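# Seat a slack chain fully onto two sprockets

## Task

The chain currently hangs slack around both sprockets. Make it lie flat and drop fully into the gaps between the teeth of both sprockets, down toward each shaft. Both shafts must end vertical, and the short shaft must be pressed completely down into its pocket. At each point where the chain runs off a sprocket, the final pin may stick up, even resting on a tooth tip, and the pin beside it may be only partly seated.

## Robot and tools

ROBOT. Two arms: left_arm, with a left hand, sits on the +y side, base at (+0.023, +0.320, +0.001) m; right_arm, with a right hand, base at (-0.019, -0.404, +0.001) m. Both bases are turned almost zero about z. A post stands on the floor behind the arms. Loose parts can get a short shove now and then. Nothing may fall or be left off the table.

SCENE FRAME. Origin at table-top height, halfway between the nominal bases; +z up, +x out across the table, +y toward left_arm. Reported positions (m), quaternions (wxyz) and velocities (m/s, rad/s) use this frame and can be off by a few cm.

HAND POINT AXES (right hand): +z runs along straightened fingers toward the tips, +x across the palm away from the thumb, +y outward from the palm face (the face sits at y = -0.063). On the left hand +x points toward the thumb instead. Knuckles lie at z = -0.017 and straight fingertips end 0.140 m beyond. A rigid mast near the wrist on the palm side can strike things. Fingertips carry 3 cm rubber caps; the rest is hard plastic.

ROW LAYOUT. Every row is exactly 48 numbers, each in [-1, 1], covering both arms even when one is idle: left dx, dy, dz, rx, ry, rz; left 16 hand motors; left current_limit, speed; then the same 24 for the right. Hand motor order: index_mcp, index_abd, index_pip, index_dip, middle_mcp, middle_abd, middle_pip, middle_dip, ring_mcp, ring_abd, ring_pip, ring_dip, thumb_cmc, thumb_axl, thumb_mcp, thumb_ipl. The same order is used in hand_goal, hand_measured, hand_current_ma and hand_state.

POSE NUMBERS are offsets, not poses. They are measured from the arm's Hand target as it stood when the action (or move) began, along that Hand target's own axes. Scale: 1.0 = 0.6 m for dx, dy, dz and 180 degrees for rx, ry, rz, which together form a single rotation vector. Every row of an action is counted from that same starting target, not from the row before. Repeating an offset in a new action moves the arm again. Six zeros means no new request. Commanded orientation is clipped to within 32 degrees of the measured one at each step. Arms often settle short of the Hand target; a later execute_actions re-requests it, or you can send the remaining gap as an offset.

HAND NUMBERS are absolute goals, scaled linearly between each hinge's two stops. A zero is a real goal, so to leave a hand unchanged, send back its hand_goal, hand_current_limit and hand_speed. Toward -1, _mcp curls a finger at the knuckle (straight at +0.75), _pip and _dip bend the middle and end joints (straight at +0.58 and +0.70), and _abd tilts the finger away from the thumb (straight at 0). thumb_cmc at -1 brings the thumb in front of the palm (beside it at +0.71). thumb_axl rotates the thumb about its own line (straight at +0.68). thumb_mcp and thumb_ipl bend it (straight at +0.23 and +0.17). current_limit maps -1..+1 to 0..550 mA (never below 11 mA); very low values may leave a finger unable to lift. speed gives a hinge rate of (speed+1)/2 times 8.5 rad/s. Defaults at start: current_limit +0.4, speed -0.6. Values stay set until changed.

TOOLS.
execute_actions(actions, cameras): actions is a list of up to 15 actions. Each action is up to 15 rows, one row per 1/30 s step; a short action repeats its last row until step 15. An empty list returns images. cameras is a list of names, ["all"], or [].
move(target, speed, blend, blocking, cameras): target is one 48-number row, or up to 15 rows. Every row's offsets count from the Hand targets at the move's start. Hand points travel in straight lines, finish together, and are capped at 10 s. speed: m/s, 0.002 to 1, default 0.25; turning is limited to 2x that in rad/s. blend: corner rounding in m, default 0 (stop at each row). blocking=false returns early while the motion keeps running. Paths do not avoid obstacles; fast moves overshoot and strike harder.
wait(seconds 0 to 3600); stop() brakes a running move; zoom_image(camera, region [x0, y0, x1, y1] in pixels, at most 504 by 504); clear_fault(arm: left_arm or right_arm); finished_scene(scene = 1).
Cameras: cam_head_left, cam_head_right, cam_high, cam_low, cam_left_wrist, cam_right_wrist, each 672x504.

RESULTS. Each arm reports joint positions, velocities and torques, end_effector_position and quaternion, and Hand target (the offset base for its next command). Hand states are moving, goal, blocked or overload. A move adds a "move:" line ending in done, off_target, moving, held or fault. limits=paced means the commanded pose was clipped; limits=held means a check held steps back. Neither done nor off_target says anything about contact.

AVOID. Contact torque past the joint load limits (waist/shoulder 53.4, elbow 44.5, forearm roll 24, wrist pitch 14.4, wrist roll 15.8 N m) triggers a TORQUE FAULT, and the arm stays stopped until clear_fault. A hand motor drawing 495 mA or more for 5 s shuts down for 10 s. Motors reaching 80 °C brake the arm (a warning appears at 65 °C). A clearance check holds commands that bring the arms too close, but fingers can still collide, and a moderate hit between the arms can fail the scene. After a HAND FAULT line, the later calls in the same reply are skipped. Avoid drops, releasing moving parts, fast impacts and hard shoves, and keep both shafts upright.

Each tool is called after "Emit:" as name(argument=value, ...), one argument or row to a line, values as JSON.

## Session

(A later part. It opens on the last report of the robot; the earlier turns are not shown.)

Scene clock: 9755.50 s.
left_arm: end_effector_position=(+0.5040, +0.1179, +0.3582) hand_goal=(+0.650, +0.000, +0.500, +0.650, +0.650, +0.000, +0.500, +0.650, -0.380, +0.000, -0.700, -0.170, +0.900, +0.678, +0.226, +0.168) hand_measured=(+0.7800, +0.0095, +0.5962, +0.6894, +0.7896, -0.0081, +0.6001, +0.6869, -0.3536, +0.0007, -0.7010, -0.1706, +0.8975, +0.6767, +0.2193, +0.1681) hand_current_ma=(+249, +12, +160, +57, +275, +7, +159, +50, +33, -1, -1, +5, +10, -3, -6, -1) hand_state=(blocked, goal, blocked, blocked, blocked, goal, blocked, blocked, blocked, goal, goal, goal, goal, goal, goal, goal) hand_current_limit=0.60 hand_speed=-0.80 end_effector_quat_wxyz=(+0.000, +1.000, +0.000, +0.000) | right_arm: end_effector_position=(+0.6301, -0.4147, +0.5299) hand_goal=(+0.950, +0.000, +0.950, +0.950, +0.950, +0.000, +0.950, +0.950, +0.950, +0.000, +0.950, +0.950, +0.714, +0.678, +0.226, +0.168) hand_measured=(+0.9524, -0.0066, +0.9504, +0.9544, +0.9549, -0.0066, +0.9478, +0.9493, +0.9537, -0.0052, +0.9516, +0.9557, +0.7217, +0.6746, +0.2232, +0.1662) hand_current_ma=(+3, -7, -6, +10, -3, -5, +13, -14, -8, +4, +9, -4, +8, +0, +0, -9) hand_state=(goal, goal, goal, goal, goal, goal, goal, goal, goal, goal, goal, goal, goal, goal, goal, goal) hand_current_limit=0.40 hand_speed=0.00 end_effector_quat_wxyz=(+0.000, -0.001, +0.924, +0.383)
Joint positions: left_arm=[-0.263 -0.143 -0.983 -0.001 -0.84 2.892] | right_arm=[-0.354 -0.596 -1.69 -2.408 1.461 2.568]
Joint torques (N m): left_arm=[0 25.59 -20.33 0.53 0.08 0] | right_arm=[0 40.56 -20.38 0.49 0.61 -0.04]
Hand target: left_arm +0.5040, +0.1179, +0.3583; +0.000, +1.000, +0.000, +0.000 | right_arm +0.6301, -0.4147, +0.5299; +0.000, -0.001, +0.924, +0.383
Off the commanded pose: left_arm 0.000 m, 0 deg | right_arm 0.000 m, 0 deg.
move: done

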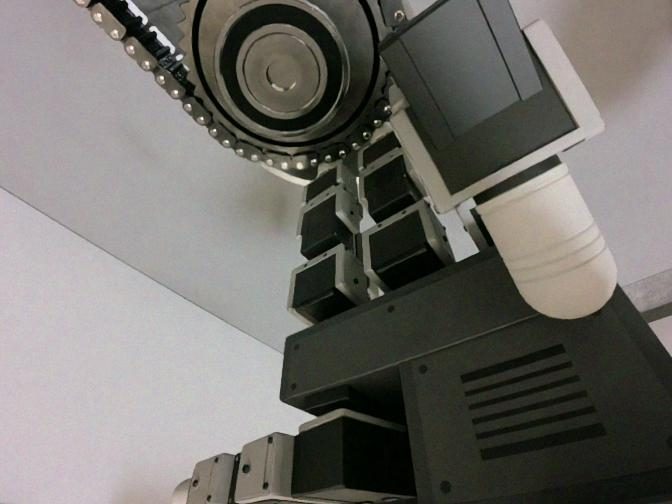

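Emit:
move(
  target=[
    [0,0,0,0,0,0,0.76,0,0.58,0.7,0.76,0,0.58,0.7,-0.38,0,-0.7,-0.17,0.9,0.678,0.226,0.168,0.6,-0.8,0,0,0,0,0,0,0.95,0,0.95,0.95,0.95,0,0.95,0.95,0.95,0,0.95,0.95,0.714,0.678,0.226,0.168,0.4,0],
    [0,-0.0283,-0.005,0,0,0,0.76,0,0.58,0.7,0.76,0,0.58,0.7,-0.38,0,-0.7,-0.17,0.9,0.678,0.226,0.168,0.6,-0.8,0,0,0,0,0,0,0.95,0,0.95,0.95,0.95,0,0.95,0.95,0.95,0,0.95,0.95,0.714,0.678,0.226,0.168,0.4,0],
    [0,-0.0333,-0.2,0,0,0,0.76,0,0.58,0.7,0.76,0,0.58,0.7,-0.38,0,-0.7,-0.17,0.9,0.678,0.226,0.168,0.6,-0.8,0,0,0,0,0,0,0.95,0,0.95,0.95,0.95,0,0.95,0.95,0.95,0,0.95,0.95,0.714,0.678,0.226,0.168,0.4,0],
    [0,-0.3,-0.2,0,0,0,0.76,0,0.58,0.7,0.76,0,0.58,0.7,-0.38,0,-0.7,-0.17,0.9,0.678,0.226,0.168,0.6,-0.8,0,0,0,0,0,0,0.95,0,0.95,0.95,0.95,0,0.95,0.95,0.95,0,0.95,0.95,0.714,0.678,0.226,0.168,0.4,0],
  ],
  speed=[0.02,0.02,0.08,0.15],
  cameras=["all"],
)

Emit:
zoom_image(
  camera="cam_head_left",
  region=[210, 140, 460, 350],
)

Emit:
zoom_image(
  camera="cam_low",
  region=[310, 140, 430, 260],
)

Scene clock: 9779.13 s.
left_arm: end_effector_position=(+0.5039, +0.2980, +0.4781) hand_goal=(+0.760, +0.000, +0.580, +0.700, +0.760, +0.000, +0.580, +0.700, -0.380, +0.000, -0.700, -0.170, +0.900, +0.678, +0.226, +0.168) hand_measured=(+0.7571, +0.0080, +0.5782, +0.7073, +0.7595, -0.0081, +0.5834, +0.7047, -0.3536, -0.0008, -0.7010, -0.1706, +0.9076, +0.6777, +0.2183, +0.1681) hand_current_ma=(-6, +11, +9, +11, +10, +6, +2, +6, +29, +3, +0, +4, +14, -2, -6, +1) hand_state=(goal, goal, goal, goal, goal, goal, goal, goal, blocked, goal, goal, goal, goal, goal, goal, goal) hand_current_limit=0.60 hand_speed=-0.80 end_effector_quat_wxyz=(+0.000, +1.000, +0.000, +0.000) | right_arm: end_effector_position=(+0.6301, -0.4147, +0.5299) hand_goal=(+0.950, +0.000, +0.950, +0.950, +0.950, +0.000, +0.950, +0.950, +0.950, +0.000, +0.950, +0.950, +0.714, +0.678, +0.226, +0.168) hand_measured=(+0.9537, -0.0066, +0.9516, +0.9544, +0.9537, -0.0066, +0.9491, +0.9493, +0.9537, -0.0037, +0.9504, +0.9544, +0.7230, +0.6756, +0.2232, +0.1672) hand_current_ma=(-4, -2, -2, +0, -17, +11, +1, +7, +1, +1, +8, -12, +3, -8, -13, +10) hand_state=(goal, goal, goal, goal, goal, goal, goal, goal, goal, goal, goal, goal, goal, goal, goal, goal) hand_current_limit=0.40 hand_speed=0.00 end_effector_quat_wxyz=(+0.000, -0.001, +0.924, +0.383)
Joint positions: left_arm=[0.124 -0.037 -1.144 -0.001 -1.107 3.278] | right_arm=[-0.354 -0.596 -1.69 -2.408 1.461 2.568]
Joint torques (N m): left_arm=[0 22.52 -21.09 0.61 0.04 0] | right_arm=[0 40.56 -20.38 0.49 0.61 -0.04]
Hand target: left_arm +0.5039, +0.2980, +0.4781; +0.000, +1.000, +0.000, +0.000 | right_arm +0.6301, -0.4147, +0.5299; +0.000, -0.001, +0.924, +0.383
Off the commanded pose: left_arm 0.000 m, 0 deg | right_arm 0.000 m, 0 deg.
move: done

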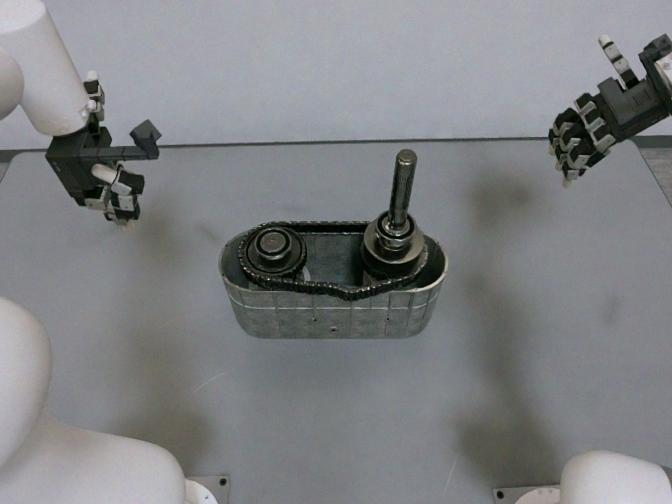

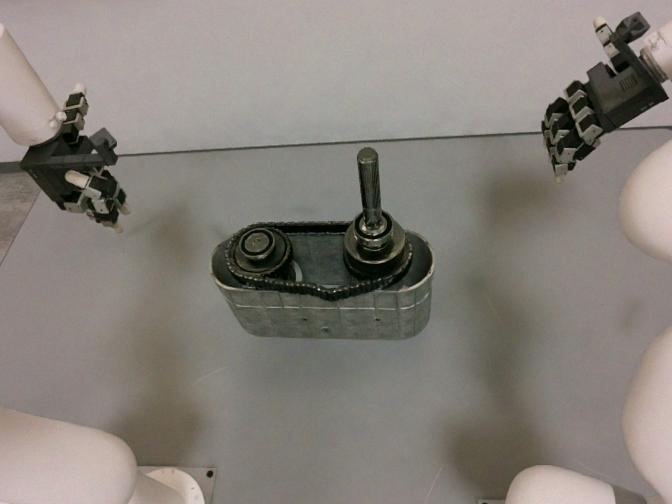

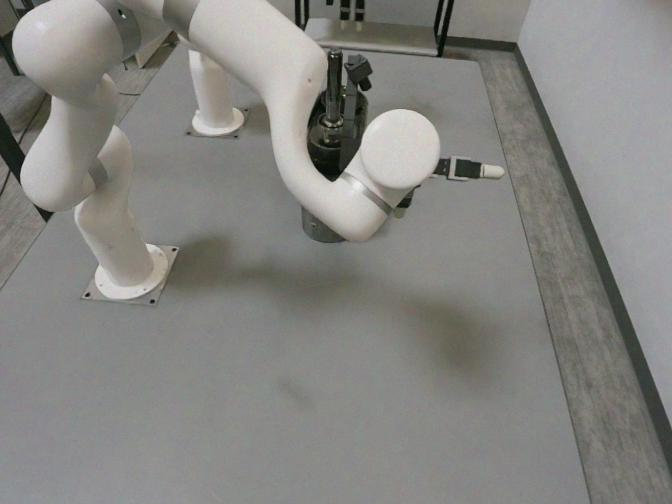

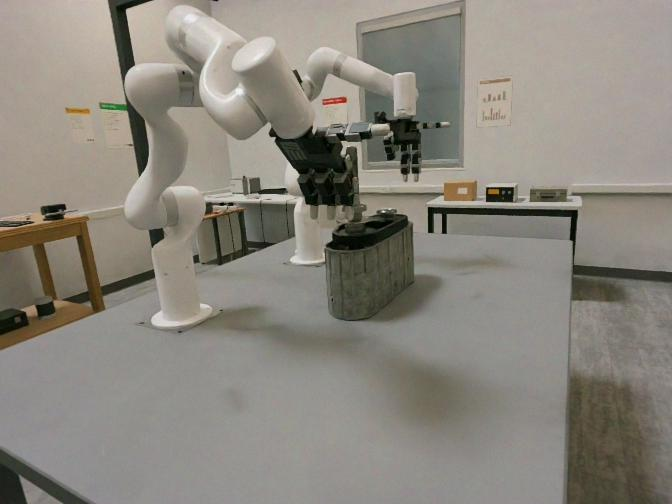

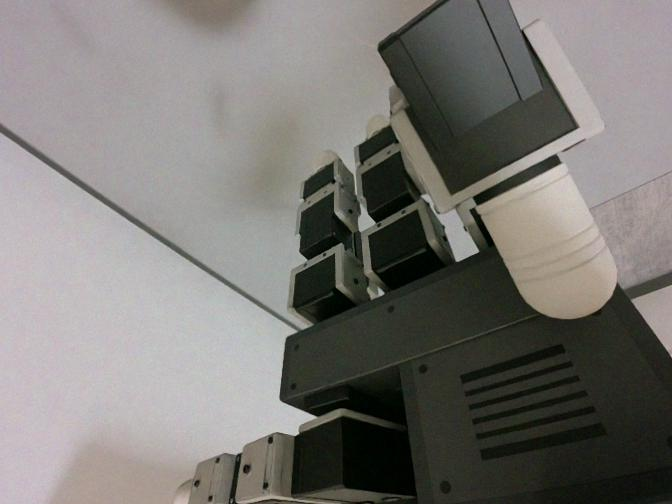

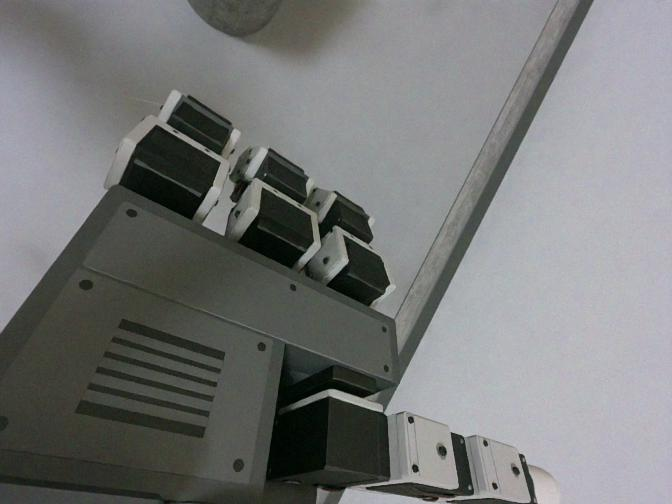

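Scaled by 2.016.

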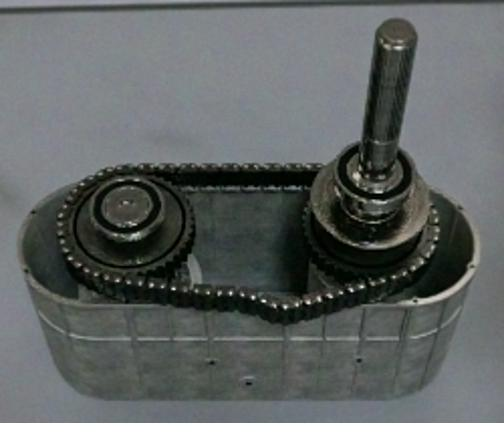

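Scaled by 4.200.

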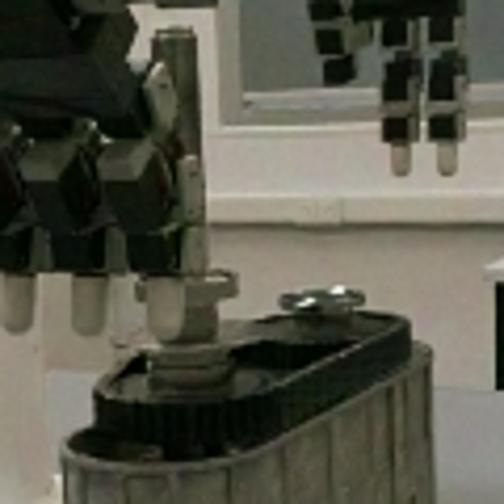

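Emit:
zoom_image(
  camera="cam_head_left",
  region=[330, 220, 450, 310],
)

Emit:
zoom_image(
  camera="cam_head_right",
  region=[310, 215, 440, 310],
)

Emit:
zoom_image(
  camera="cam_head_left",
  region=[225, 210, 345, 310],
)

Scaled by 4.200.

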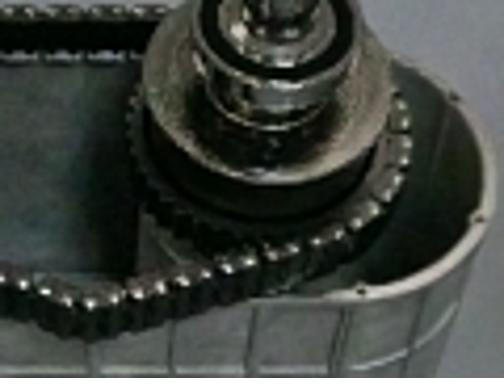

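Scaled by 3.877.

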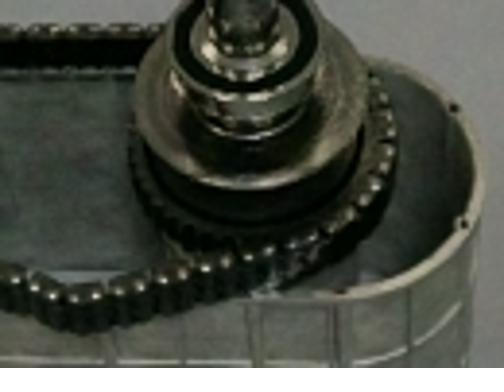

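Scaled by 4.200.

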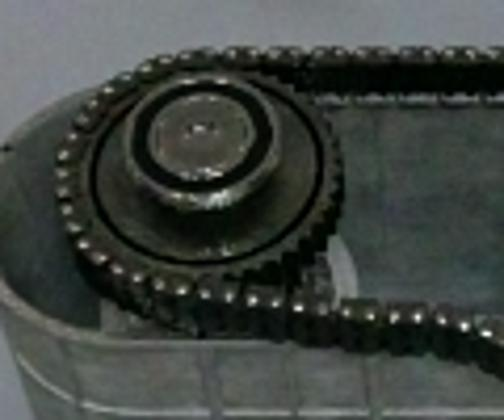

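Emit:
move(
  target=[0,0,0,-0.25,0,0,0.95,0,0.95,0.95,0.95,0,0.95,0.95,0.95,0,0.95,0.95,0.9,0.678,0.226,0.168,0.6,-0.3,0,0,0,0,0,0,0.95,0,0.95,0.95,0.95,0,0.95,0.95,0.95,0,0.95,0.95,0.714,0.678,0.226,0.168,0.4,0],
  speed=0.3,
)

Emit:
move(
  target=[-0.1733,0.2298,0.2958,0,0,0,0.95,0,0.95,0.95,0.95,0,0.95,0.95,0.95,0,0.95,0.95,0.9,0.678,0.226,0.168,0.6,-0.3,0,0,0,0,0,0,0.95,0,0.95,0.95,0.95,0,0.95,0.95,0.95,0,0.95,0.95,0.714,0.678,0.226,0.168,0.4,0],
  speed=0.15,
  cameras=["cam_left_wrist","cam_head_left"],
)

Scene clock: 9821.50 s.
left_arm: end_effector_position=(+0.5039, +0.2980, +0.4781) hand_goal=(+0.950, +0.000, +0.950, +0.950, +0.950, +0.000, +0.950, +0.950, +0.950, +0.000, +0.950, +0.950, +0.900, +0.678, +0.226, +0.168) hand_measured=(+0.9561, +0.0080, +0.9504, +0.9531, +0.9524, -0.0081, +0.9516, +0.9531, +0.9573, +0.0007, +0.9529, +0.9544, +0.9063, +0.6767, +0.2193, +0.1681) hand_current_ma=(-1, +14, +6, +11, +9, +6, +2, +6, +8, +0, +4, +10, +15, -4, -4, +3) hand_state=(goal, goal, goal, goal, goal, goal, goal, goal, goal, goal, goal, goal, goal, goal, goal, goal) hand_current_limit=0.60 hand_speed=-0.30 end_effector_quat_wxyz=(+0.383, +0.924, +0.000, +0.000) | right_arm: end_effector_position=(+0.6301, -0.4147, +0.5299) hand_goal=(+0.950, +0.000, +0.950, +0.950, +0.950, +0.000, +0.950, +0.950, +0.950, +0.000, +0.950, +0.950, +0.714, +0.678, +0.226, +0.168) hand_measured=(+0.9524, -0.0066, +0.9516, +0.9544, +0.9537, -0.0066, +0.9478, +0.9493, +0.9537, -0.0052, +0.9516, +0.9544, +0.7230, +0.6746, +0.2232, +0.1672) hand_current_ma=(+9, +5, +1, +20, -5, -7, +16, -7, -3, -5, -4, +4, -3, -12, +10, -3) hand_state=(goal, goal, goal, goal, goal, goal, goal, goal, goal, goal, goal, goal, goal, goal, goal, goal) hand_current_limit=0.40 hand_speed=0.00 end_effector_quat_wxyz=(+0.000, -0.001, +0.924, +0.383)
Joint positions: left_arm=[0.387 -0.207 -1.046 -0.743 -1.3 3.921] | right_arm=[-0.354 -0.596 -1.69 -2.408 1.461 2.568]
Joint torques (N m): left_arm=[0 27.01 -19.48 -0.39 -0.81 0.04] | right_arm=[0 40.56 -20.38 0.49 0.61 -0.04]
Hand target: left_arm +0.5039, +0.2980, +0.4781; +0.383, +0.924, +0.000, +0.000 | right_arm +0.6301, -0.4147, +0.5299; +0.000, -0.001, +0.924, +0.383
Off the commanded pose: left_arm 0.000 m, 0 deg | right_arm 0.000 m, 0 deg.
move: done

Scene clock: 9823.63 s.
left_arm: end_effector_position=(+0.4001, +0.0749, +0.4503) hand_goal=(+0.950, +0.000, +0.950, +0.950, +0.950, +0.000, +0.950, +0.950, +0.950, +0.000, +0.950, +0.950, +0.900, +0.678, +0.226, +0.168) hand_measured=(+0.9561, +0.0036, +0.9504, +0.9531, +0.9524, -0.0081, +0.9504, +0.9531, +0.9585, +0.0007, +0.9529, +0.9544, +0.9076, +0.6777, +0.2183, +0.1681) hand_current_ma=(+6, +13, +4, +9, +8, +8, +1, +7, +7, -1, +9, +10, +20, -3, -4, +0) hand_state=(goal, goal, goal, goal, goal, goal, goal, goal, goal, goal, goal, goal, goal, goal, goal, goal) hand_current_limit=0.60 hand_speed=-0.30 end_effector_quat_wxyz=(+0.383, +0.924, +0.000, +0.000) | right_arm: end_effector_position=(+0.6301, -0.4147, +0.5299) hand_goal=(+0.950, +0.000, +0.950, +0.950, +0.950, +0.000, +0.950, +0.950, +0.950, +0.000, +0.950, +0.950, +0.714, +0.678, +0.226, +0.168) hand_measured=(+0.9524, -0.0066, +0.9516, +0.9544, +0.9549, -0.0081, +0.9491, +0.9493, +0.9537, -0.0037, +0.9516, +0.9557, +0.7217, +0.6756, +0.2222, +0.1672) hand_current_ma=(+17, -6, +5, +10, -11, -1, +9, -10, -9, +8, +11, -13, -5, +11, -2, +3) hand_state=(goal, goal, goal, goal, goal, goal, goal, goal, goal, goal, goal, goal, goal, goal, goal, goal) hand_current_limit=0.40 hand_speed=0.00 end_effector_quat_wxyz=(+0.000, -0.001, +0.924, +0.383)
Joint positions: left_arm=[-0.096 0.119 -0.639 -1.01 -0.984 3.747] | right_arm=[-0.354 -0.596 -1.69 -2.408 1.461 2.568]
Joint torques (N m): left_arm=[0 15.19 -19.38 -0.51 -0.64 0.04] | right_arm=[0 40.56 -20.38 0.49 0.61 -0.04]
Hand target: left_arm +0.4001, +0.0749, +0.4503; +0.383, +0.924, +0.000, +0.000 | right_arm +0.6301, -0.4147, +0.5299; +0.000, -0.001, +0.924, +0.383
Off the commanded pose: left_arm 0.000 m, 0 deg | right_arm 0.000 m, 0 deg.
move: done
Images, in order (width x height): cam_head_left 672x504, cam_left_wrist 672x504.

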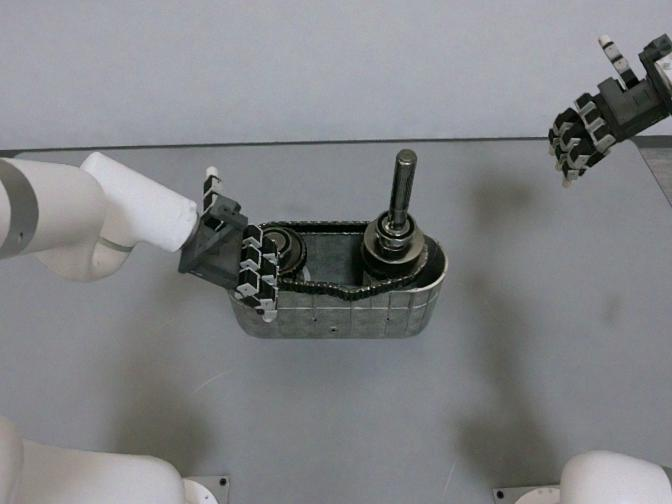

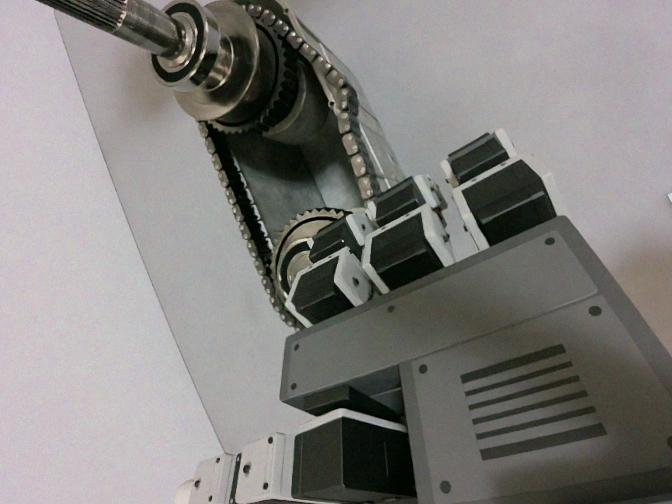

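Emit:
zoom_image(
  camera="cam_left_wrist",
  region=[225, 0, 365, 140],
)

Emit:
zoom_image(
  camera="cam_left_wrist",
  region=[240, 0, 310, 70],
)

Scaled by 3.600.

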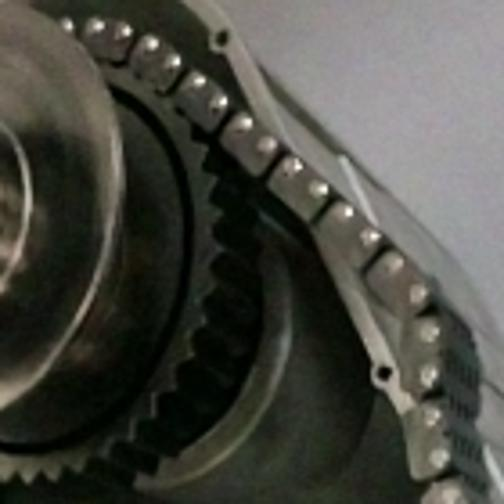

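Scaled by 7.200.

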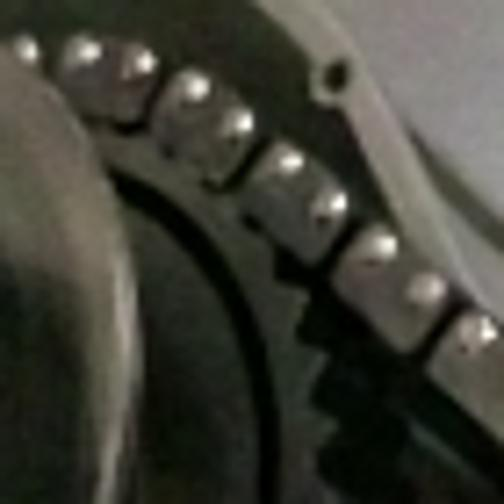

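Emit:
move(
  target=[0,0,0,0.25,0,0,0.95,0,0.95,0.95,0.95,0,0.95,0.95,0.95,0,0.95,0.95,0.9,0.678,0.226,0.168,0.6,-0.3,0,0,0,0,0,0,0.95,0,0.95,0.95,0.95,0,0.95,0.95,0.95,0,0.95,0.95,0.714,0.678,0.226,0.168,0.4,0],
  speed=0.3,
)

Emit:
move(
  target=[0,0,0,0,0,-0.5,0.75,0,0.58,0.7,0.75,0,0.58,0.7,0.75,0,0.58,0.7,0.9,0.678,0.226,0.168,0.6,-0.3,0,0,0,0,0,0,0.95,0,0.95,0.95,0.95,0,0.95,0.95,0.95,0,0.95,0.95,0.714,0.678,0.226,0.168,0.4,0],
  speed=0.4,
  cameras=["cam_left_wrist","cam_head_left"],
)

Scene clock: 9861.93 s.
left_arm: end_effector_position=(+0.4001, +0.0749, +0.4503) hand_goal=(+0.950, +0.000, +0.950, +0.950, +0.950, +0.000, +0.950, +0.950, +0.950, +0.000, +0.950, +0.950, +0.900, +0.678, +0.226, +0.168) hand_measured=(+0.9464, +0.0036, +0.9504, +0.9531, +0.9464, -0.0081, +0.9516, +0.9531, +0.9464, +0.0007, +0.9516, +0.9544, +0.9063, +0.6767, +0.2193, +0.1681) hand_current_ma=(-1, +14, +8, +8, +4, +2, +5, +8, -2, -2, +2, +7, +11, -2, -9, -2) hand_state=(goal, goal, goal, goal, goal, goal, goal, goal, goal, goal, goal, goal, goal, goal, goal, goal) hand_current_limit=0.60 hand_speed=-0.30 end_effector_quat_wxyz=(+0.000, +1.000, +0.000, +0.000) | right_arm: end_effector_position=(+0.6301, -0.4147, +0.5299) hand_goal=(+0.950, +0.000, +0.950, +0.950, +0.950, +0.000, +0.950, +0.950, +0.950, +0.000, +0.950, +0.950, +0.714, +0.678, +0.226, +0.168) hand_measured=(+0.9524, -0.0081, +0.9516, +0.9544, +0.9537, -0.0066, +0.9491, +0.9506, +0.9537, -0.0037, +0.9516, +0.9544, +0.7217, +0.6756, +0.2232, +0.1672) hand_current_ma=(+12, +5, -5, -4, -7, -9, +6, -2, -7, -8, +3, -9, +4, -4, -1, -4) hand_state=(goal, goal, goal, goal, goal, goal, goal, goal, goal, goal, goal, goal, goal, goal, goal, goal) hand_current_limit=0.40 hand_speed=0.00 end_effector_quat_wxyz=(+0.000, -0.001, +0.924, +0.383)
Joint positions: left_arm=[-0.437 0.144 -0.91 -0.001 -1.053 2.717] | right_arm=[-0.354 -0.596 -1.69 -2.408 1.461 2.568]
Joint torques (N m): left_arm=[0 15.99 -21.05 0.72 0.04 0] | right_arm=[0 40.56 -20.38 0.49 0.61 -0.04]
Hand target: left_arm +0.4001, +0.0749, +0.4503; +0.000, +1.000, +0.000, +0.000 | right_arm +0.6301, -0.4147, +0.5299; +0.000, -0.001, +0.924, +0.383
Off the commanded pose: left_arm 0.000 m, 0 deg | right_arm 0.000 m, 0 deg.
move: done

Scene clock: 9864.50 s.
left_arm: end_effector_position=(+0.4001, +0.0749, +0.4503) hand_goal=(+0.750, +0.000, +0.580, +0.700, +0.750, +0.000, +0.580, +0.700, +0.750, +0.000, +0.580, +0.700, +0.900, +0.678, +0.226, +0.168) hand_measured=(+0.7414, +0.0051, +0.5731, +0.6971, +0.7390, -0.0066, +0.5744, +0.6958, +0.7402, +0.0007, +0.5744, +0.6971, +0.9051, +0.6777, +0.2183, +0.1672) hand_current_ma=(-9, +12, +3, +8, -2, +3, +1, +4, -7, +0, -7, +1, +12, -6, -4, +2) hand_state=(goal, goal, goal, goal, goal, goal, goal, goal, goal, goal, goal, goal, goal, goal, goal, goal) hand_current_limit=0.60 hand_speed=-0.30 end_effector_quat_wxyz=(+0.000, +0.707, +0.707, +0.000) | right_arm: end_effector_position=(+0.6301, -0.4147, +0.5299) hand_goal=(+0.950, +0.000, +0.950, +0.950, +0.950, +0.000, +0.950, +0.950, +0.950, +0.000, +0.950, +0.950, +0.714, +0.678, +0.226, +0.168) hand_measured=(+0.9524, -0.0066, +0.9504, +0.9531, +0.9537, -0.0066, +0.9491, +0.9493, +0.9524, -0.0052, +0.9516, +0.9557, +0.7217, +0.6746, +0.2222, +0.1672) hand_current_ma=(+8, -4, -1, +6, -8, -8, +5, +9, -5, -4, +7, -15, +15, +2, +6, +3) hand_state=(goal, goal, goal, goal, goal, goal, goal, goal, goal, goal, goal, goal, goal, goal, goal, goal) hand_current_limit=0.40 hand_speed=0.00 end_effector_quat_wxyz=(+0.000, -0.001, +0.924, +0.383)
Joint positions: left_arm=[-0.755 0.124 -0.927 -0.001 -1.05 0.828] | right_arm=[-0.354 -0.596 -1.69 -2.408 1.461 2.568]
Joint torques (N m): left_arm=[0 16.64 -20.99 0.75 -0.01 0] | right_arm=[0 40.56 -20.38 0.49 0.61 -0.04]
Hand target: left_arm +0.4001, +0.0749, +0.4503; +0.000, +0.707, +0.707, +0.000 | right_arm +0.6301, -0.4147, +0.5299; +0.000, -0.001, +0.924, +0.383
Off the commanded pose: left_arm 0.000 m, 0 deg | right_arm 0.000 m, 0 deg.
move: done
Images, in order (width x height): cam_head_left 672x504, cam_left_wrist 672x504.

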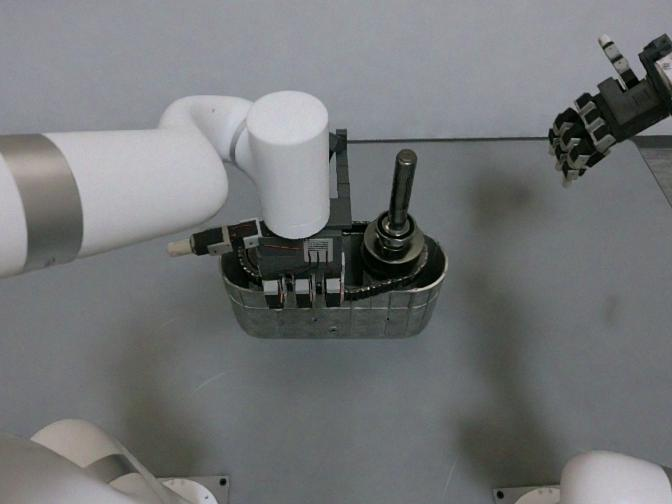

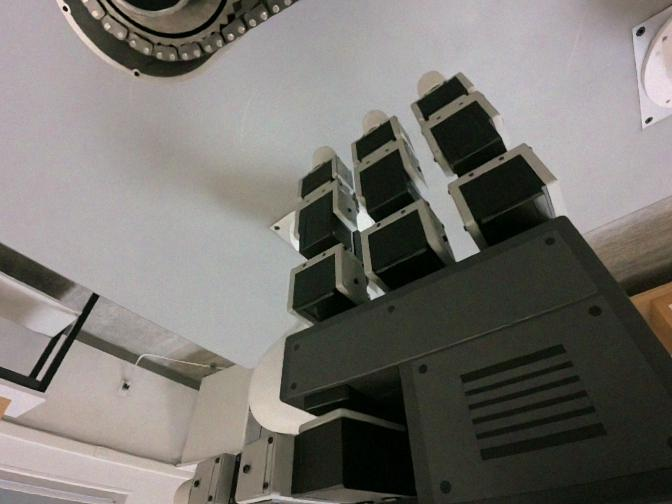

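Emit:
move(
  target=[
    [-0.075,0.085,0,0,0,0,0.75,0,0.58,0.7,0.75,0,0.58,0.7,0.75,0,0.58,0.7,0.9,0.678,0.226,0.168,0.6,-0.3,0,0,0,0,0,0,0.95,0,0.95,0.95,0.95,0,0.95,0.95,0.95,0,0.95,0.95,0.714,0.678,0.226,0.168,0.4,0],
    [-0.075,0.085,0.155,0,0,0,0.75,0,0.58,0.7,0.75,0,0.58,0.7,0.75,0,0.58,0.7,0.9,0.678,0.226,0.168,0.6,-0.3,0,0,0,0,0,0,0.95,0,0.95,0.95,0.95,0,0.95,0.95,0.95,0,0.95,0.95,0.714,0.678,0.226,0.168,0.4,0],
  ],
  speed=[0.1,0.08],
  cameras=["cam_left_wrist","cam_head_left","cam_head_right","cam_low"],
)

Emit:
zoom_image(
  camera="cam_head_left",
  region=[225, 210, 455, 350],
)

Scene clock: 9875.60 s.
left_arm: end_effector_position=(+0.4511, +0.0299, +0.3574) hand_goal=(+0.750, +0.000, +0.580, +0.700, +0.750, +0.000, +0.580, +0.700, +0.750, +0.000, +0.580, +0.700, +0.900, +0.678, +0.226, +0.168) hand_measured=(+0.7414, +0.0051, +0.5731, +0.6971, +0.7390, -0.0066, +0.5744, +0.6971, +0.7414, +0.0021, +0.5744, +0.6971, +0.9051, +0.6777, +0.2183, +0.1681) hand_current_ma=(-5, +15, +2, +6, -2, +5, -6, +4, -8, -4, -2, +5, +15, -1, -4, +3) hand_state=(goal, goal, goal, goal, goal, goal, goal, goal, goal, goal, goal, goal, goal, goal, goal, goal) hand_current_limit=0.60 hand_speed=-0.30 end_effector_quat_wxyz=(+0.000, +0.707, +0.707, +0.000) | right_arm: end_effector_position=(+0.6301, -0.4147, +0.5299) hand_goal=(+0.950, +0.000, +0.950, +0.950, +0.950, +0.000, +0.950, +0.950, +0.950, +0.000, +0.950, +0.950, +0.714, +0.678, +0.226, +0.168) hand_measured=(+0.9524, -0.0081, +0.9516, +0.9544, +0.9537, -0.0052, +0.9491, +0.9506, +0.9524, -0.0052, +0.9516, +0.9544, +0.7217, +0.6756, +0.2232, +0.1662) hand_current_ma=(+31, -5, -2, +2, +5, +0, +20, +5, -5, -4, +7, -4, +4, +5, +2, -1) hand_state=(goal, goal, goal, goal, goal, goal, goal, goal, goal, goal, goal, goal, goal, goal, goal, goal) hand_current_limit=0.40 hand_speed=0.00 end_effector_quat_wxyz=(+0.000, -0.001, +0.924, +0.383)
Joint positions: left_arm=[-0.752 -0.122 -0.958 -0.001 -0.835 0.831] | right_arm=[-0.354 -0.596 -1.69 -2.408 1.461 2.568]
Joint torques (N m): left_arm=[0 24.74 -20.22 0.64 -0.01 0] | right_arm=[0 40.56 -20.38 0.49 0.61 -0.04]
Hand target: left_arm +0.4511, +0.0299, +0.3573; +0.000, +0.707, +0.707, +0.000 | right_arm +0.6301, -0.4147, +0.5299; +0.000, -0.001, +0.924, +0.383
Off the commanded pose: left_arm 0.000 m, 0 deg | right_arm 0.000 m, 0 deg.
move: done
Images, in order (width x height): cam_head_left 672x504, cam_head_right 672x504, cam_low 672x504, cam_left_wrist 672x504.

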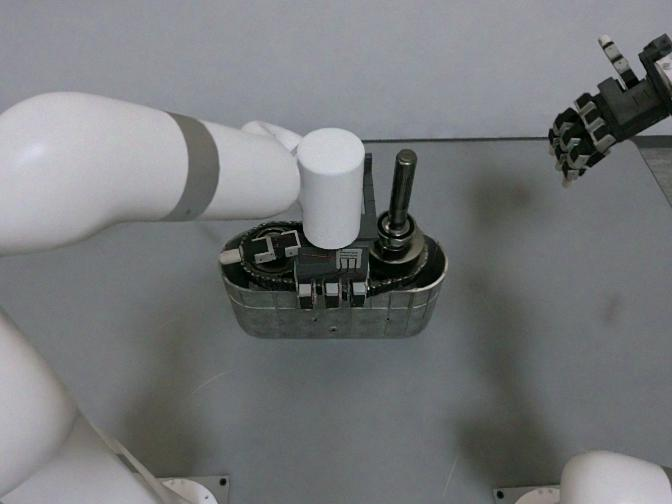

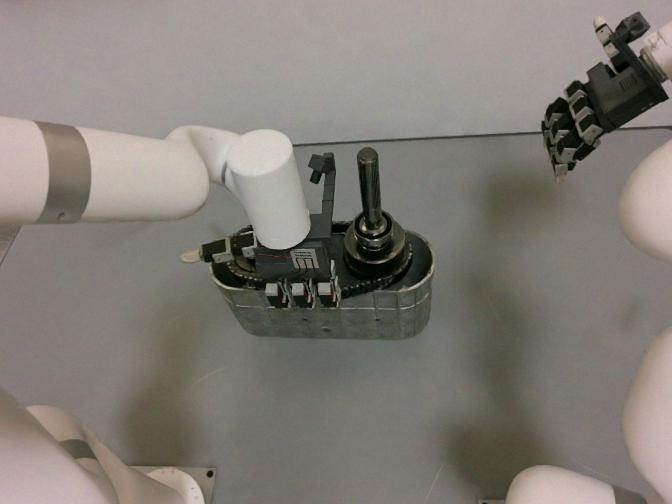

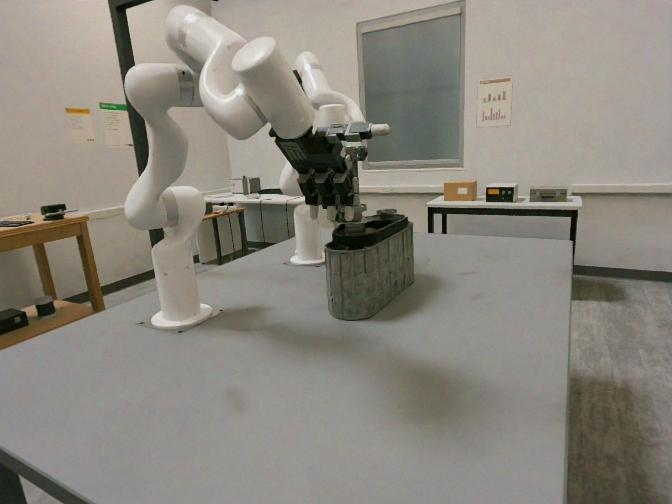

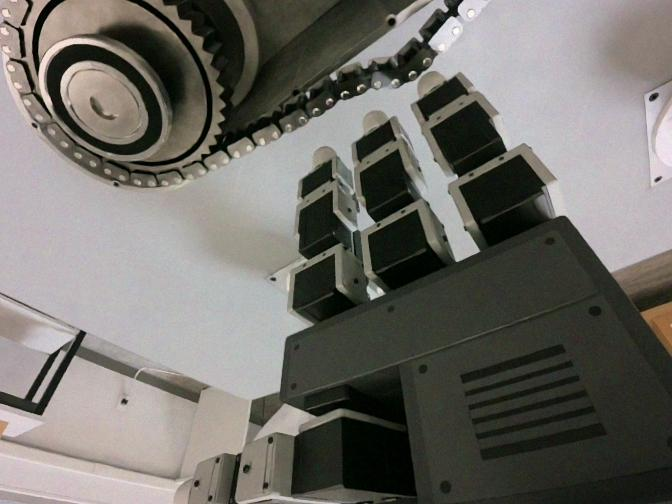

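Scaled by 2.191.

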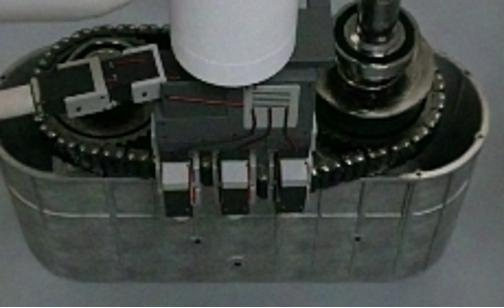

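Emit:
zoom_image(
  camera="cam_left_wrist",
  region=[200, 0, 500, 200],
)

Scaled by 1.680.

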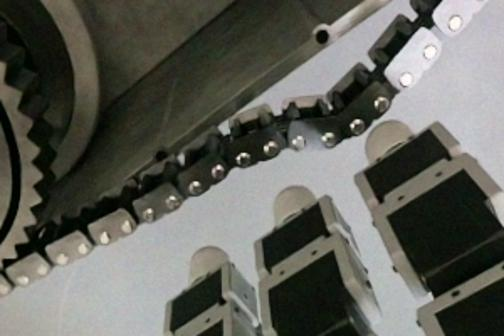

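Emit:
move(
  target=[0,0.0133,0,0,0,0,0.75,0,0.58,0.7,0.75,0,0.58,0.7,0.75,0,0.58,0.7,0.9,0.678,0.226,0.168,0.6,-0.3,0,0,0,0,0,0,0.95,0,0.95,0.95,0.95,0,0.95,0.95,0.95,0,0.95,0.95,0.714,0.678,0.226,0.168,0.4,0],
  speed=0.02,
  cameras=["cam_left_wrist"],
)

Emit:
zoom_image(
  camera="cam_left_wrist",
  region=[200, 0, 500, 200],
)

Scene clock: 9889.47 s.
left_arm: end_effector_position=(+0.4591, +0.0299, +0.3573) hand_goal=(+0.750, +0.000, +0.580, +0.700, +0.750, +0.000, +0.580, +0.700, +0.750, +0.000, +0.580, +0.700, +0.900, +0.678, +0.226, +0.168) hand_measured=(+0.7414, +0.0036, +0.5731, +0.6983, +0.7402, -0.0066, +0.5731, +0.6971, +0.7426, +0.0007, +0.5821, +0.6971, +0.9063, +0.6767, +0.2183, +0.1681) hand_current_ma=(-8, +12, -1, +3, -3, +5, -5, -1, -5, +1, +5, +3, +11, -5, -9, +4) hand_state=(goal, goal, goal, goal, goal, goal, goal, goal, goal, goal, goal, goal, goal, goal, goal, goal) hand_current_limit=0.60 hand_speed=-0.30 end_effector_quat_wxyz=(+0.000, +0.707, +0.707, +0.000) | right_arm: end_effector_position=(+0.6301, -0.4147, +0.5299) hand_goal=(+0.950, +0.000, +0.950, +0.950, +0.950, +0.000, +0.950, +0.950, +0.950, +0.000, +0.950, +0.950, +0.714, +0.678, +0.226, +0.168) hand_measured=(+0.9524, -0.0081, +0.9504, +0.9544, +0.9549, -0.0066, +0.9478, +0.9493, +0.9537, -0.0037, +0.9516, +0.9544, +0.7217, +0.6746, +0.2232, +0.1662) hand_current_ma=(+18, -9, +4, +2, +6, -4, -2, +12, -1, -1, +11, -3, -1, -4, +4, +10) hand_state=(goal, goal, goal, goal, goal, goal, goal, goal, goal, goal, goal, goal, goal, goal, goal, goal) hand_current_limit=0.40 hand_speed=0.00 end_effector_quat_wxyz=(+0.000, -0.001, +0.924, +0.383)
Joint positions: left_arm=[-0.741 -0.137 -0.974 -0.001 -0.837 0.843] | right_arm=[-0.354 -0.596 -1.69 -2.408 1.461 2.568]
Joint torques (N m): left_arm=[0 25.27 -20.23 0.64 -0.01 0] | right_arm=[0 40.56 -20.38 0.49 0.61 -0.04]
Hand target: left_arm +0.4591, +0.0299, +0.3573; +0.000, +0.707, +0.707, +0.000 | right_arm +0.6301, -0.4147, +0.5299; +0.000, -0.001, +0.924, +0.383
Off the commanded pose: left_arm 0.000 m, 0 deg | right_arm 0.000 m, 0 deg.
move: done

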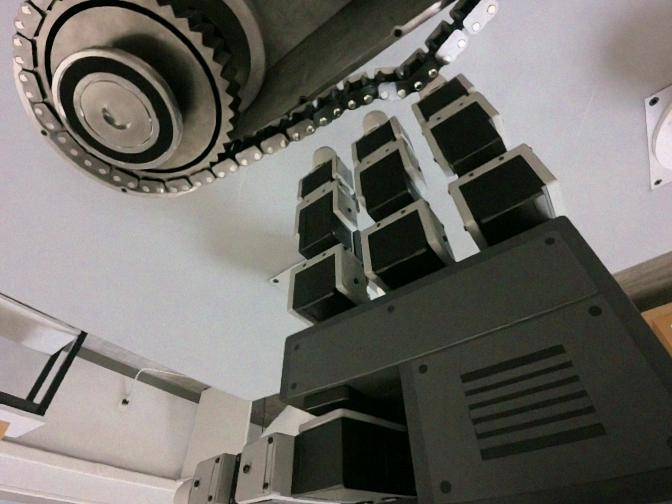

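Scaled by 1.680.

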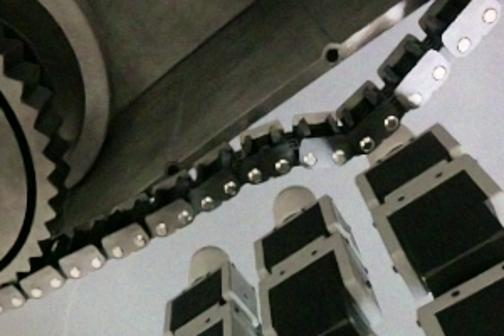

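Emit:
move(
  target=[0,0.0167,0,0,0,0,0.75,0,0.58,0.7,0.75,0,0.58,0.7,0.75,0,0.58,0.7,0.9,0.678,0.226,0.168,0.6,-0.3,0,0,0,0,0,0,0.95,0,0.95,0.95,0.95,0,0.95,0.95,0.95,0,0.95,0.95,0.714,0.678,0.226,0.168,0.4,0],
  speed=0.02,
  cameras=["cam_left_wrist"],
)

Emit:
zoom_image(
  camera="cam_left_wrist",
  region=[200, 0, 500, 200],
)

Scene clock: 9898.27 s.
left_arm: end_effector_position=(+0.4691, +0.0299, +0.3573) hand_goal=(+0.750, +0.000, +0.580, +0.700, +0.750, +0.000, +0.580, +0.700, +0.750, +0.000, +0.580, +0.700, +0.900, +0.678, +0.226, +0.168) hand_measured=(+0.7414, +0.0036, +0.5731, +0.6971, +0.7402, -0.0066, +0.5731, +0.6958, +0.7559, +0.0080, +0.5847, +0.6983, +0.9051, +0.6767, +0.2183, +0.1681) hand_current_ma=(-6, +11, +3, +7, +0, +4, -6, +3, +9, +4, +4, +10, +16, -4, -4, +0) hand_state=(goal, goal, goal, goal, goal, goal, goal, goal, goal, goal, goal, goal, goal, goal, goal, goal) hand_current_limit=0.60 hand_speed=-0.30 end_effector_quat_wxyz=(+0.000, +0.707, +0.707, +0.000) | right_arm: end_effector_position=(+0.6301, -0.4147, +0.5299) hand_goal=(+0.950, +0.000, +0.950, +0.950, +0.950, +0.000, +0.950, +0.950, +0.950, +0.000, +0.950, +0.950, +0.714, +0.678, +0.226, +0.168) hand_measured=(+0.9524, -0.0066, +0.9504, +0.9544, +0.9537, -0.0081, +0.9478, +0.9506, +0.9524, -0.0052, +0.9504, +0.9544, +0.7217, +0.6756, +0.2222, +0.1672) hand_current_ma=(+3, +5, -15, +8, +3, -9, +15, +11, -14, +3, +0, -8, +3, +1, +16, +19) hand_state=(goal, goal, goal, goal, goal, goal, goal, goal, goal, goal, goal, goal, goal, goal, goal, goal) hand_current_limit=0.40 hand_speed=0.00 end_effector_quat_wxyz=(+0.000, -0.001, +0.924, +0.383)
Joint positions: left_arm=[-0.727 -0.155 -0.995 -0.001 -0.839 0.857] | right_arm=[-0.354 -0.596 -1.69 -2.408 1.461 2.568]
Joint torques (N m): left_arm=[0 25.94 -20.24 0.64 -0.01 0] | right_arm=[0 40.56 -20.38 0.49 0.61 -0.04]
Hand target: left_arm +0.4691, +0.0299, +0.3573; +0.000, +0.707, +0.707, +0.000 | right_arm +0.6301, -0.4147, +0.5299; +0.000, -0.001, +0.924, +0.383
Off the commanded pose: left_arm 0.000 m, 0 deg | right_arm 0.000 m, 0 deg.
move: done

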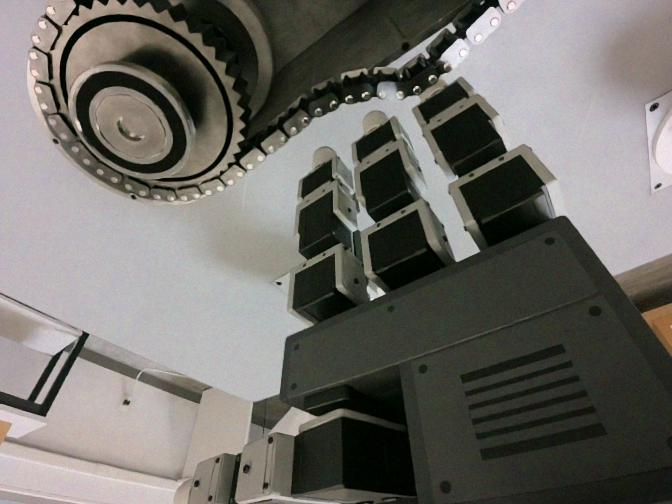

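Scaled by 1.680.

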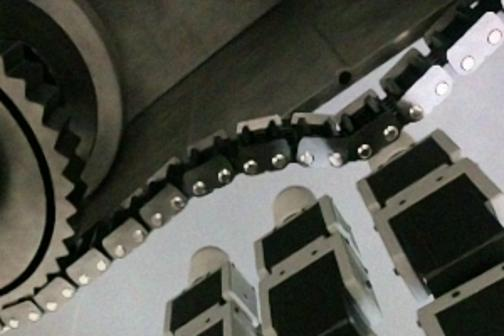

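Emit:
move(
  target=[0,0.0167,0,0,0,0,0.75,0,0.58,0.7,0.75,0,0.58,0.7,0.75,0,0.58,0.7,0.9,0.678,0.226,0.168,0.6,-0.3,0,0,0,0,0,0,0.95,0,0.95,0.95,0.95,0,0.95,0.95,0.95,0,0.95,0.95,0.714,0.678,0.226,0.168,0.4,0],
  speed=0.02,
  cameras=["cam_left_wrist"],
)

Emit:
zoom_image(
  camera="cam_left_wrist",
  region=[200, 0, 500, 200],
)

Scene clock: 9905.87 s.
left_arm: end_effector_position=(+0.4791, +0.0299, +0.3573) hand_goal=(+0.750, +0.000, +0.580, +0.700, +0.750, +0.000, +0.580, +0.700, +0.750, +0.000, +0.580, +0.700, +0.900, +0.678, +0.226, +0.168) hand_measured=(+0.7426, +0.0051, +0.5731, +0.6983, +0.7402, -0.0052, +0.5731, +0.6971, +0.7559, +0.0080, +0.5847, +0.6996, +0.9051, +0.6777, +0.2183, +0.1672) hand_current_ma=(-7, +12, +1, +5, +0, +6, -3, +5, +11, +6, +5, +3, +14, -4, -7, -1) hand_state=(goal, goal, goal, goal, goal, goal, goal, goal, goal, goal, goal, goal, goal, goal, goal, goal) hand_current_limit=0.60 hand_speed=-0.30 end_effector_quat_wxyz=(+0.000, +0.707, +0.707, +0.000) | right_arm: end_effector_position=(+0.6301, -0.4147, +0.5299) hand_goal=(+0.950, +0.000, +0.950, +0.950, +0.950, +0.000, +0.950, +0.950, +0.950, +0.000, +0.950, +0.950, +0.714, +0.678, +0.226, +0.168) hand_measured=(+0.9524, -0.0066, +0.9529, +0.9531, +0.9549, -0.0066, +0.9491, +0.9506, +0.9524, -0.0037, +0.9504, +0.9557, +0.7217, +0.6746, +0.2232, +0.1672) hand_current_ma=(+7, -9, +7, +5, -4, -18, +4, +12, -4, +5, -17, -12, -1, +3, +5, +11) hand_state=(goal, goal, goal, goal, goal, goal, goal, goal, goal, goal, goal, goal, goal, goal, goal, goal) hand_current_limit=0.40 hand_speed=0.00 end_effector_quat_wxyz=(+0.000, -0.001, +0.924, +0.383)
Joint positions: left_arm=[-0.713 -0.174 -1.016 -0.001 -0.842 0.87] | right_arm=[-0.354 -0.596 -1.69 -2.408 1.461 2.568]
Joint torques (N m): left_arm=[0 26.62 -20.26 0.65 -0.01 0] | right_arm=[0 40.56 -20.38 0.49 0.61 -0.04]
Hand target: left_arm +0.4791, +0.0299, +0.3573; +0.000, +0.707, +0.707, +0.000 | right_arm +0.6301, -0.4147, +0.5299; +0.000, -0.001, +0.924, +0.383
Off the commanded pose: left_arm 0.000 m, 0 deg | right_arm 0.000 m, 0 deg.
move: done

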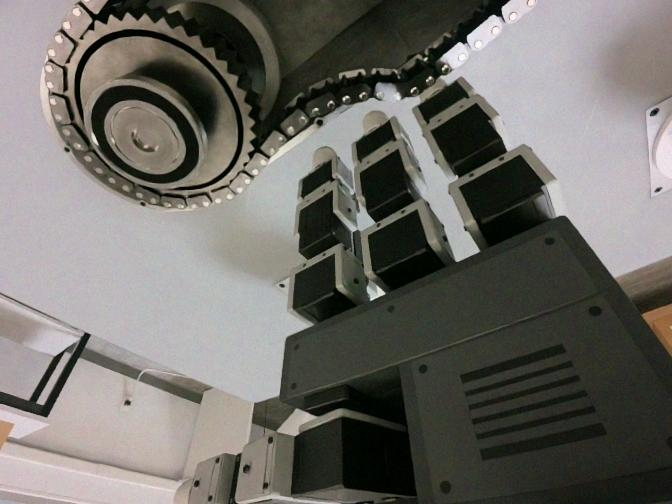

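Scaled by 1.680.

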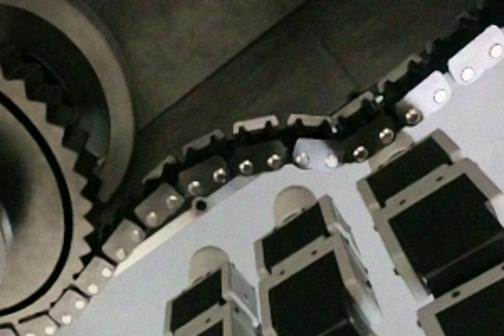

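Emit:
move(
  target=[0,0.0167,0,0,0,0,0.75,0,0.58,0.7,0.75,0,0.58,0.7,0.75,0,0.58,0.7,0.9,0.678,0.226,0.168,0.6,-0.3,0,0,0,0,0,0,0.95,0,0.95,0.95,0.95,0,0.95,0.95,0.95,0,0.95,0.95,0.714,0.678,0.226,0.168,0.4,0],
  speed=0.02,
  cameras=["cam_left_wrist"],
)

Emit:
zoom_image(
  camera="cam_left_wrist",
  region=[200, 0, 500, 200],
)

Scene clock: 9912.13 s.
left_arm: end_effector_position=(+0.4891, +0.0299, +0.3573) hand_goal=(+0.750, +0.000, +0.580, +0.700, +0.750, +0.000, +0.580, +0.700, +0.750, +0.000, +0.580, +0.700, +0.900, +0.678, +0.226, +0.168) hand_measured=(+0.7414, +0.0036, +0.5731, +0.6983, +0.7402, -0.0066, +0.5744, +0.6971, +0.7547, +0.0080, +0.5847, +0.6983, +0.9051, +0.6777, +0.2183, +0.1681) hand_current_ma=(-6, +12, +0, +11, -4, +2, -3, +1, +7, +2, +8, +8, +11, -5, -8, +2) hand_state=(goal, goal, goal, goal, goal, goal, goal, goal, goal, goal, goal, goal, goal, goal, goal, goal) hand_current_limit=0.60 hand_speed=-0.30 end_effector_quat_wxyz=(+0.000, +0.707, +0.707, +0.000) | right_arm: end_effector_position=(+0.6301, -0.4147, +0.5299) hand_goal=(+0.950, +0.000, +0.950, +0.950, +0.950, +0.000, +0.950, +0.950, +0.950, +0.000, +0.950, +0.950, +0.714, +0.678, +0.226, +0.168) hand_measured=(+0.9512, -0.0066, +0.9516, +0.9544, +0.9549, -0.0081, +0.9491, +0.9493, +0.9537, -0.0052, +0.9516, +0.9544, +0.7217, +0.6746, +0.2222, +0.1662) hand_current_ma=(+6, +0, -1, +13, +3, -19, +17, -1, -10, +2, -2, +4, -2, -10, +4, +1) hand_state=(goal, goal, goal, goal, goal, goal, goal, goal, goal, goal, goal, goal, goal, goal, goal, goal) hand_current_limit=0.40 hand_speed=0.00 end_effector_quat_wxyz=(+0.000, -0.001, +0.924, +0.383)
Joint positions: left_arm=[-0.7 -0.192 -1.038 -0.001 -0.845 0.883] | right_arm=[-0.354 -0.596 -1.69 -2.408 1.461 2.568]
Joint torques (N m): left_arm=[0 27.3 -20.28 0.65 -0.01 0] | right_arm=[0 40.56 -20.38 0.49 0.61 -0.04]
Hand target: left_arm +0.4892, +0.0299, +0.3573; +0.000, +0.707, +0.707, +0.000 | right_arm +0.6301, -0.4147, +0.5299; +0.000, -0.001, +0.924, +0.383
Off the commanded pose: left_arm 0.000 m, 0 deg | right_arm 0.000 m, 0 deg.
move: done

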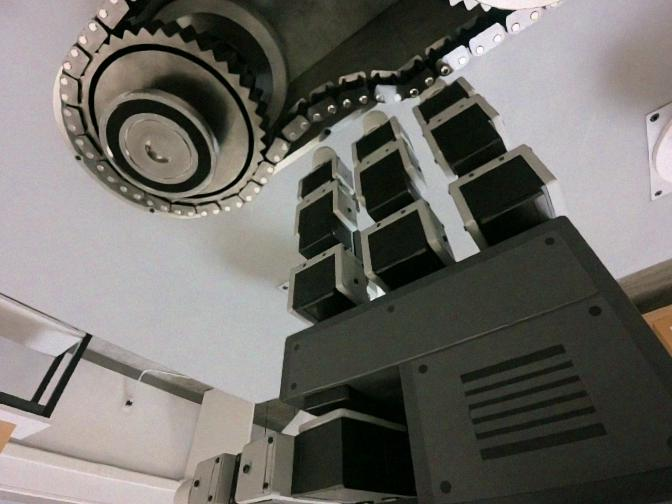

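Scaled by 1.680.

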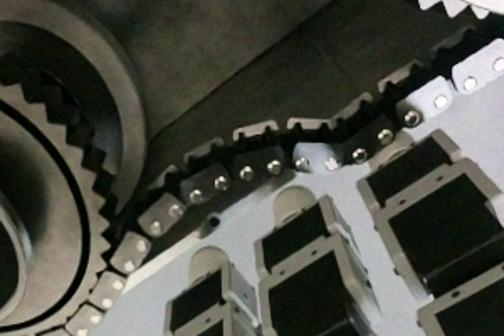

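Emit:
move(
  target=[0,0.0167,0,0,0,0,0.75,0,0.58,0.7,0.75,0,0.58,0.7,0.75,0,0.58,0.7,0.9,0.678,0.226,0.168,0.6,-0.3,0,0,0,0,0,0,0.95,0,0.95,0.95,0.95,0,0.95,0.95,0.95,0,0.95,0.95,0.714,0.678,0.226,0.168,0.4,0],
  speed=0.02,
  cameras=["cam_left_wrist"],
)

Emit:
zoom_image(
  camera="cam_left_wrist",
  region=[200, 0, 500, 200],
)

Scene clock: 9919.83 s.
left_arm: end_effector_position=(+0.4992, +0.0299, +0.3573) hand_goal=(+0.750, +0.000, +0.580, +0.700, +0.750, +0.000, +0.580, +0.700, +0.750, +0.000, +0.580, +0.700, +0.900, +0.678, +0.226, +0.168) hand_measured=(+0.7426, +0.0036, +0.5731, +0.6983, +0.7402, -0.0066, +0.5744, +0.6958, +0.7547, -0.0008, +0.5859, +0.6996, +0.9051, +0.6777, +0.2183, +0.1672) hand_current_ma=(-7, +10, +1, +2, -3, +8, +0, +4, +7, +4, +4, +5, +14, -5, -6, +4) hand_state=(goal, goal, goal, goal, goal, goal, goal, goal, goal, goal, goal, goal, goal, goal, goal, goal) hand_current_limit=0.60 hand_speed=-0.30 end_effector_quat_wxyz=(+0.000, +0.707, +0.707, +0.000) | right_arm: end_effector_position=(+0.6301, -0.4147, +0.5299) hand_goal=(+0.950, +0.000, +0.950, +0.950, +0.950, +0.000, +0.950, +0.950, +0.950, +0.000, +0.950, +0.950, +0.714, +0.678, +0.226, +0.168) hand_measured=(+0.9524, -0.0066, +0.9516, +0.9531, +0.9537, -0.0066, +0.9478, +0.9506, +0.9537, -0.0052, +0.9504, +0.9557, +0.7230, +0.6746, +0.2232, +0.1672) hand_current_ma=(+20, -4, +11, -4, -8, +2, +7, -5, -8, -3, +13, -19, +5, -4, +10, +5) hand_state=(goal, goal, goal, goal, goal, goal, goal, goal, goal, goal, goal, goal, goal, goal, goal, goal) hand_current_limit=0.40 hand_speed=0.00 end_effector_quat_wxyz=(+0.000, -0.001, +0.924, +0.383)
Joint positions: left_arm=[-0.687 -0.211 -1.061 -0.001 -0.849 0.896] | right_arm=[-0.354 -0.596 -1.69 -2.408 1.461 2.568]
Joint torques (N m): left_arm=[0 27.99 -20.3 0.65 -0.01 0] | right_arm=[0 40.56 -20.38 0.49 0.61 -0.04]
Hand target: left_arm +0.4992, +0.0299, +0.3573; +0.000, +0.707, +0.707, +0.000 | right_arm +0.6301, -0.4147, +0.5299; +0.000, -0.001, +0.924, +0.383
Off the commanded pose: left_arm 0.000 m, 0 deg | right_arm 0.000 m, 0 deg.
move: done

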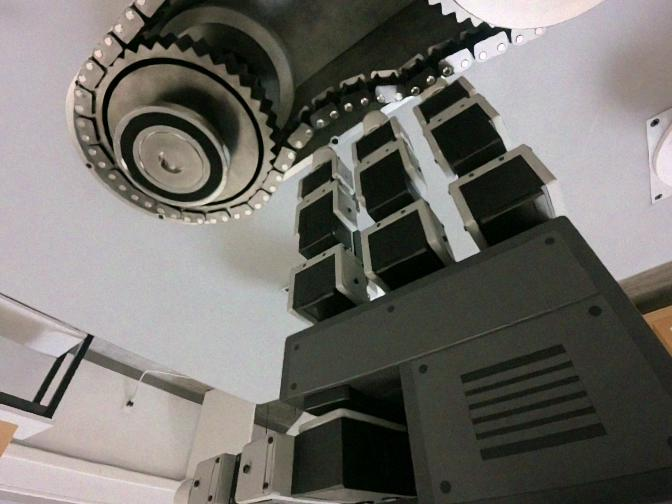

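Scaled by 1.680.

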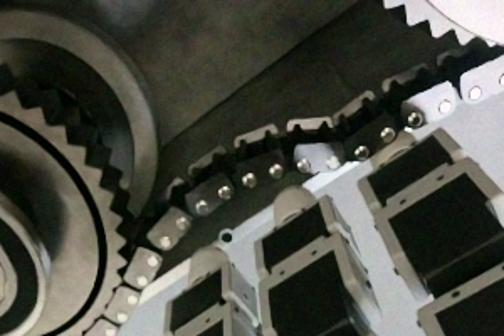

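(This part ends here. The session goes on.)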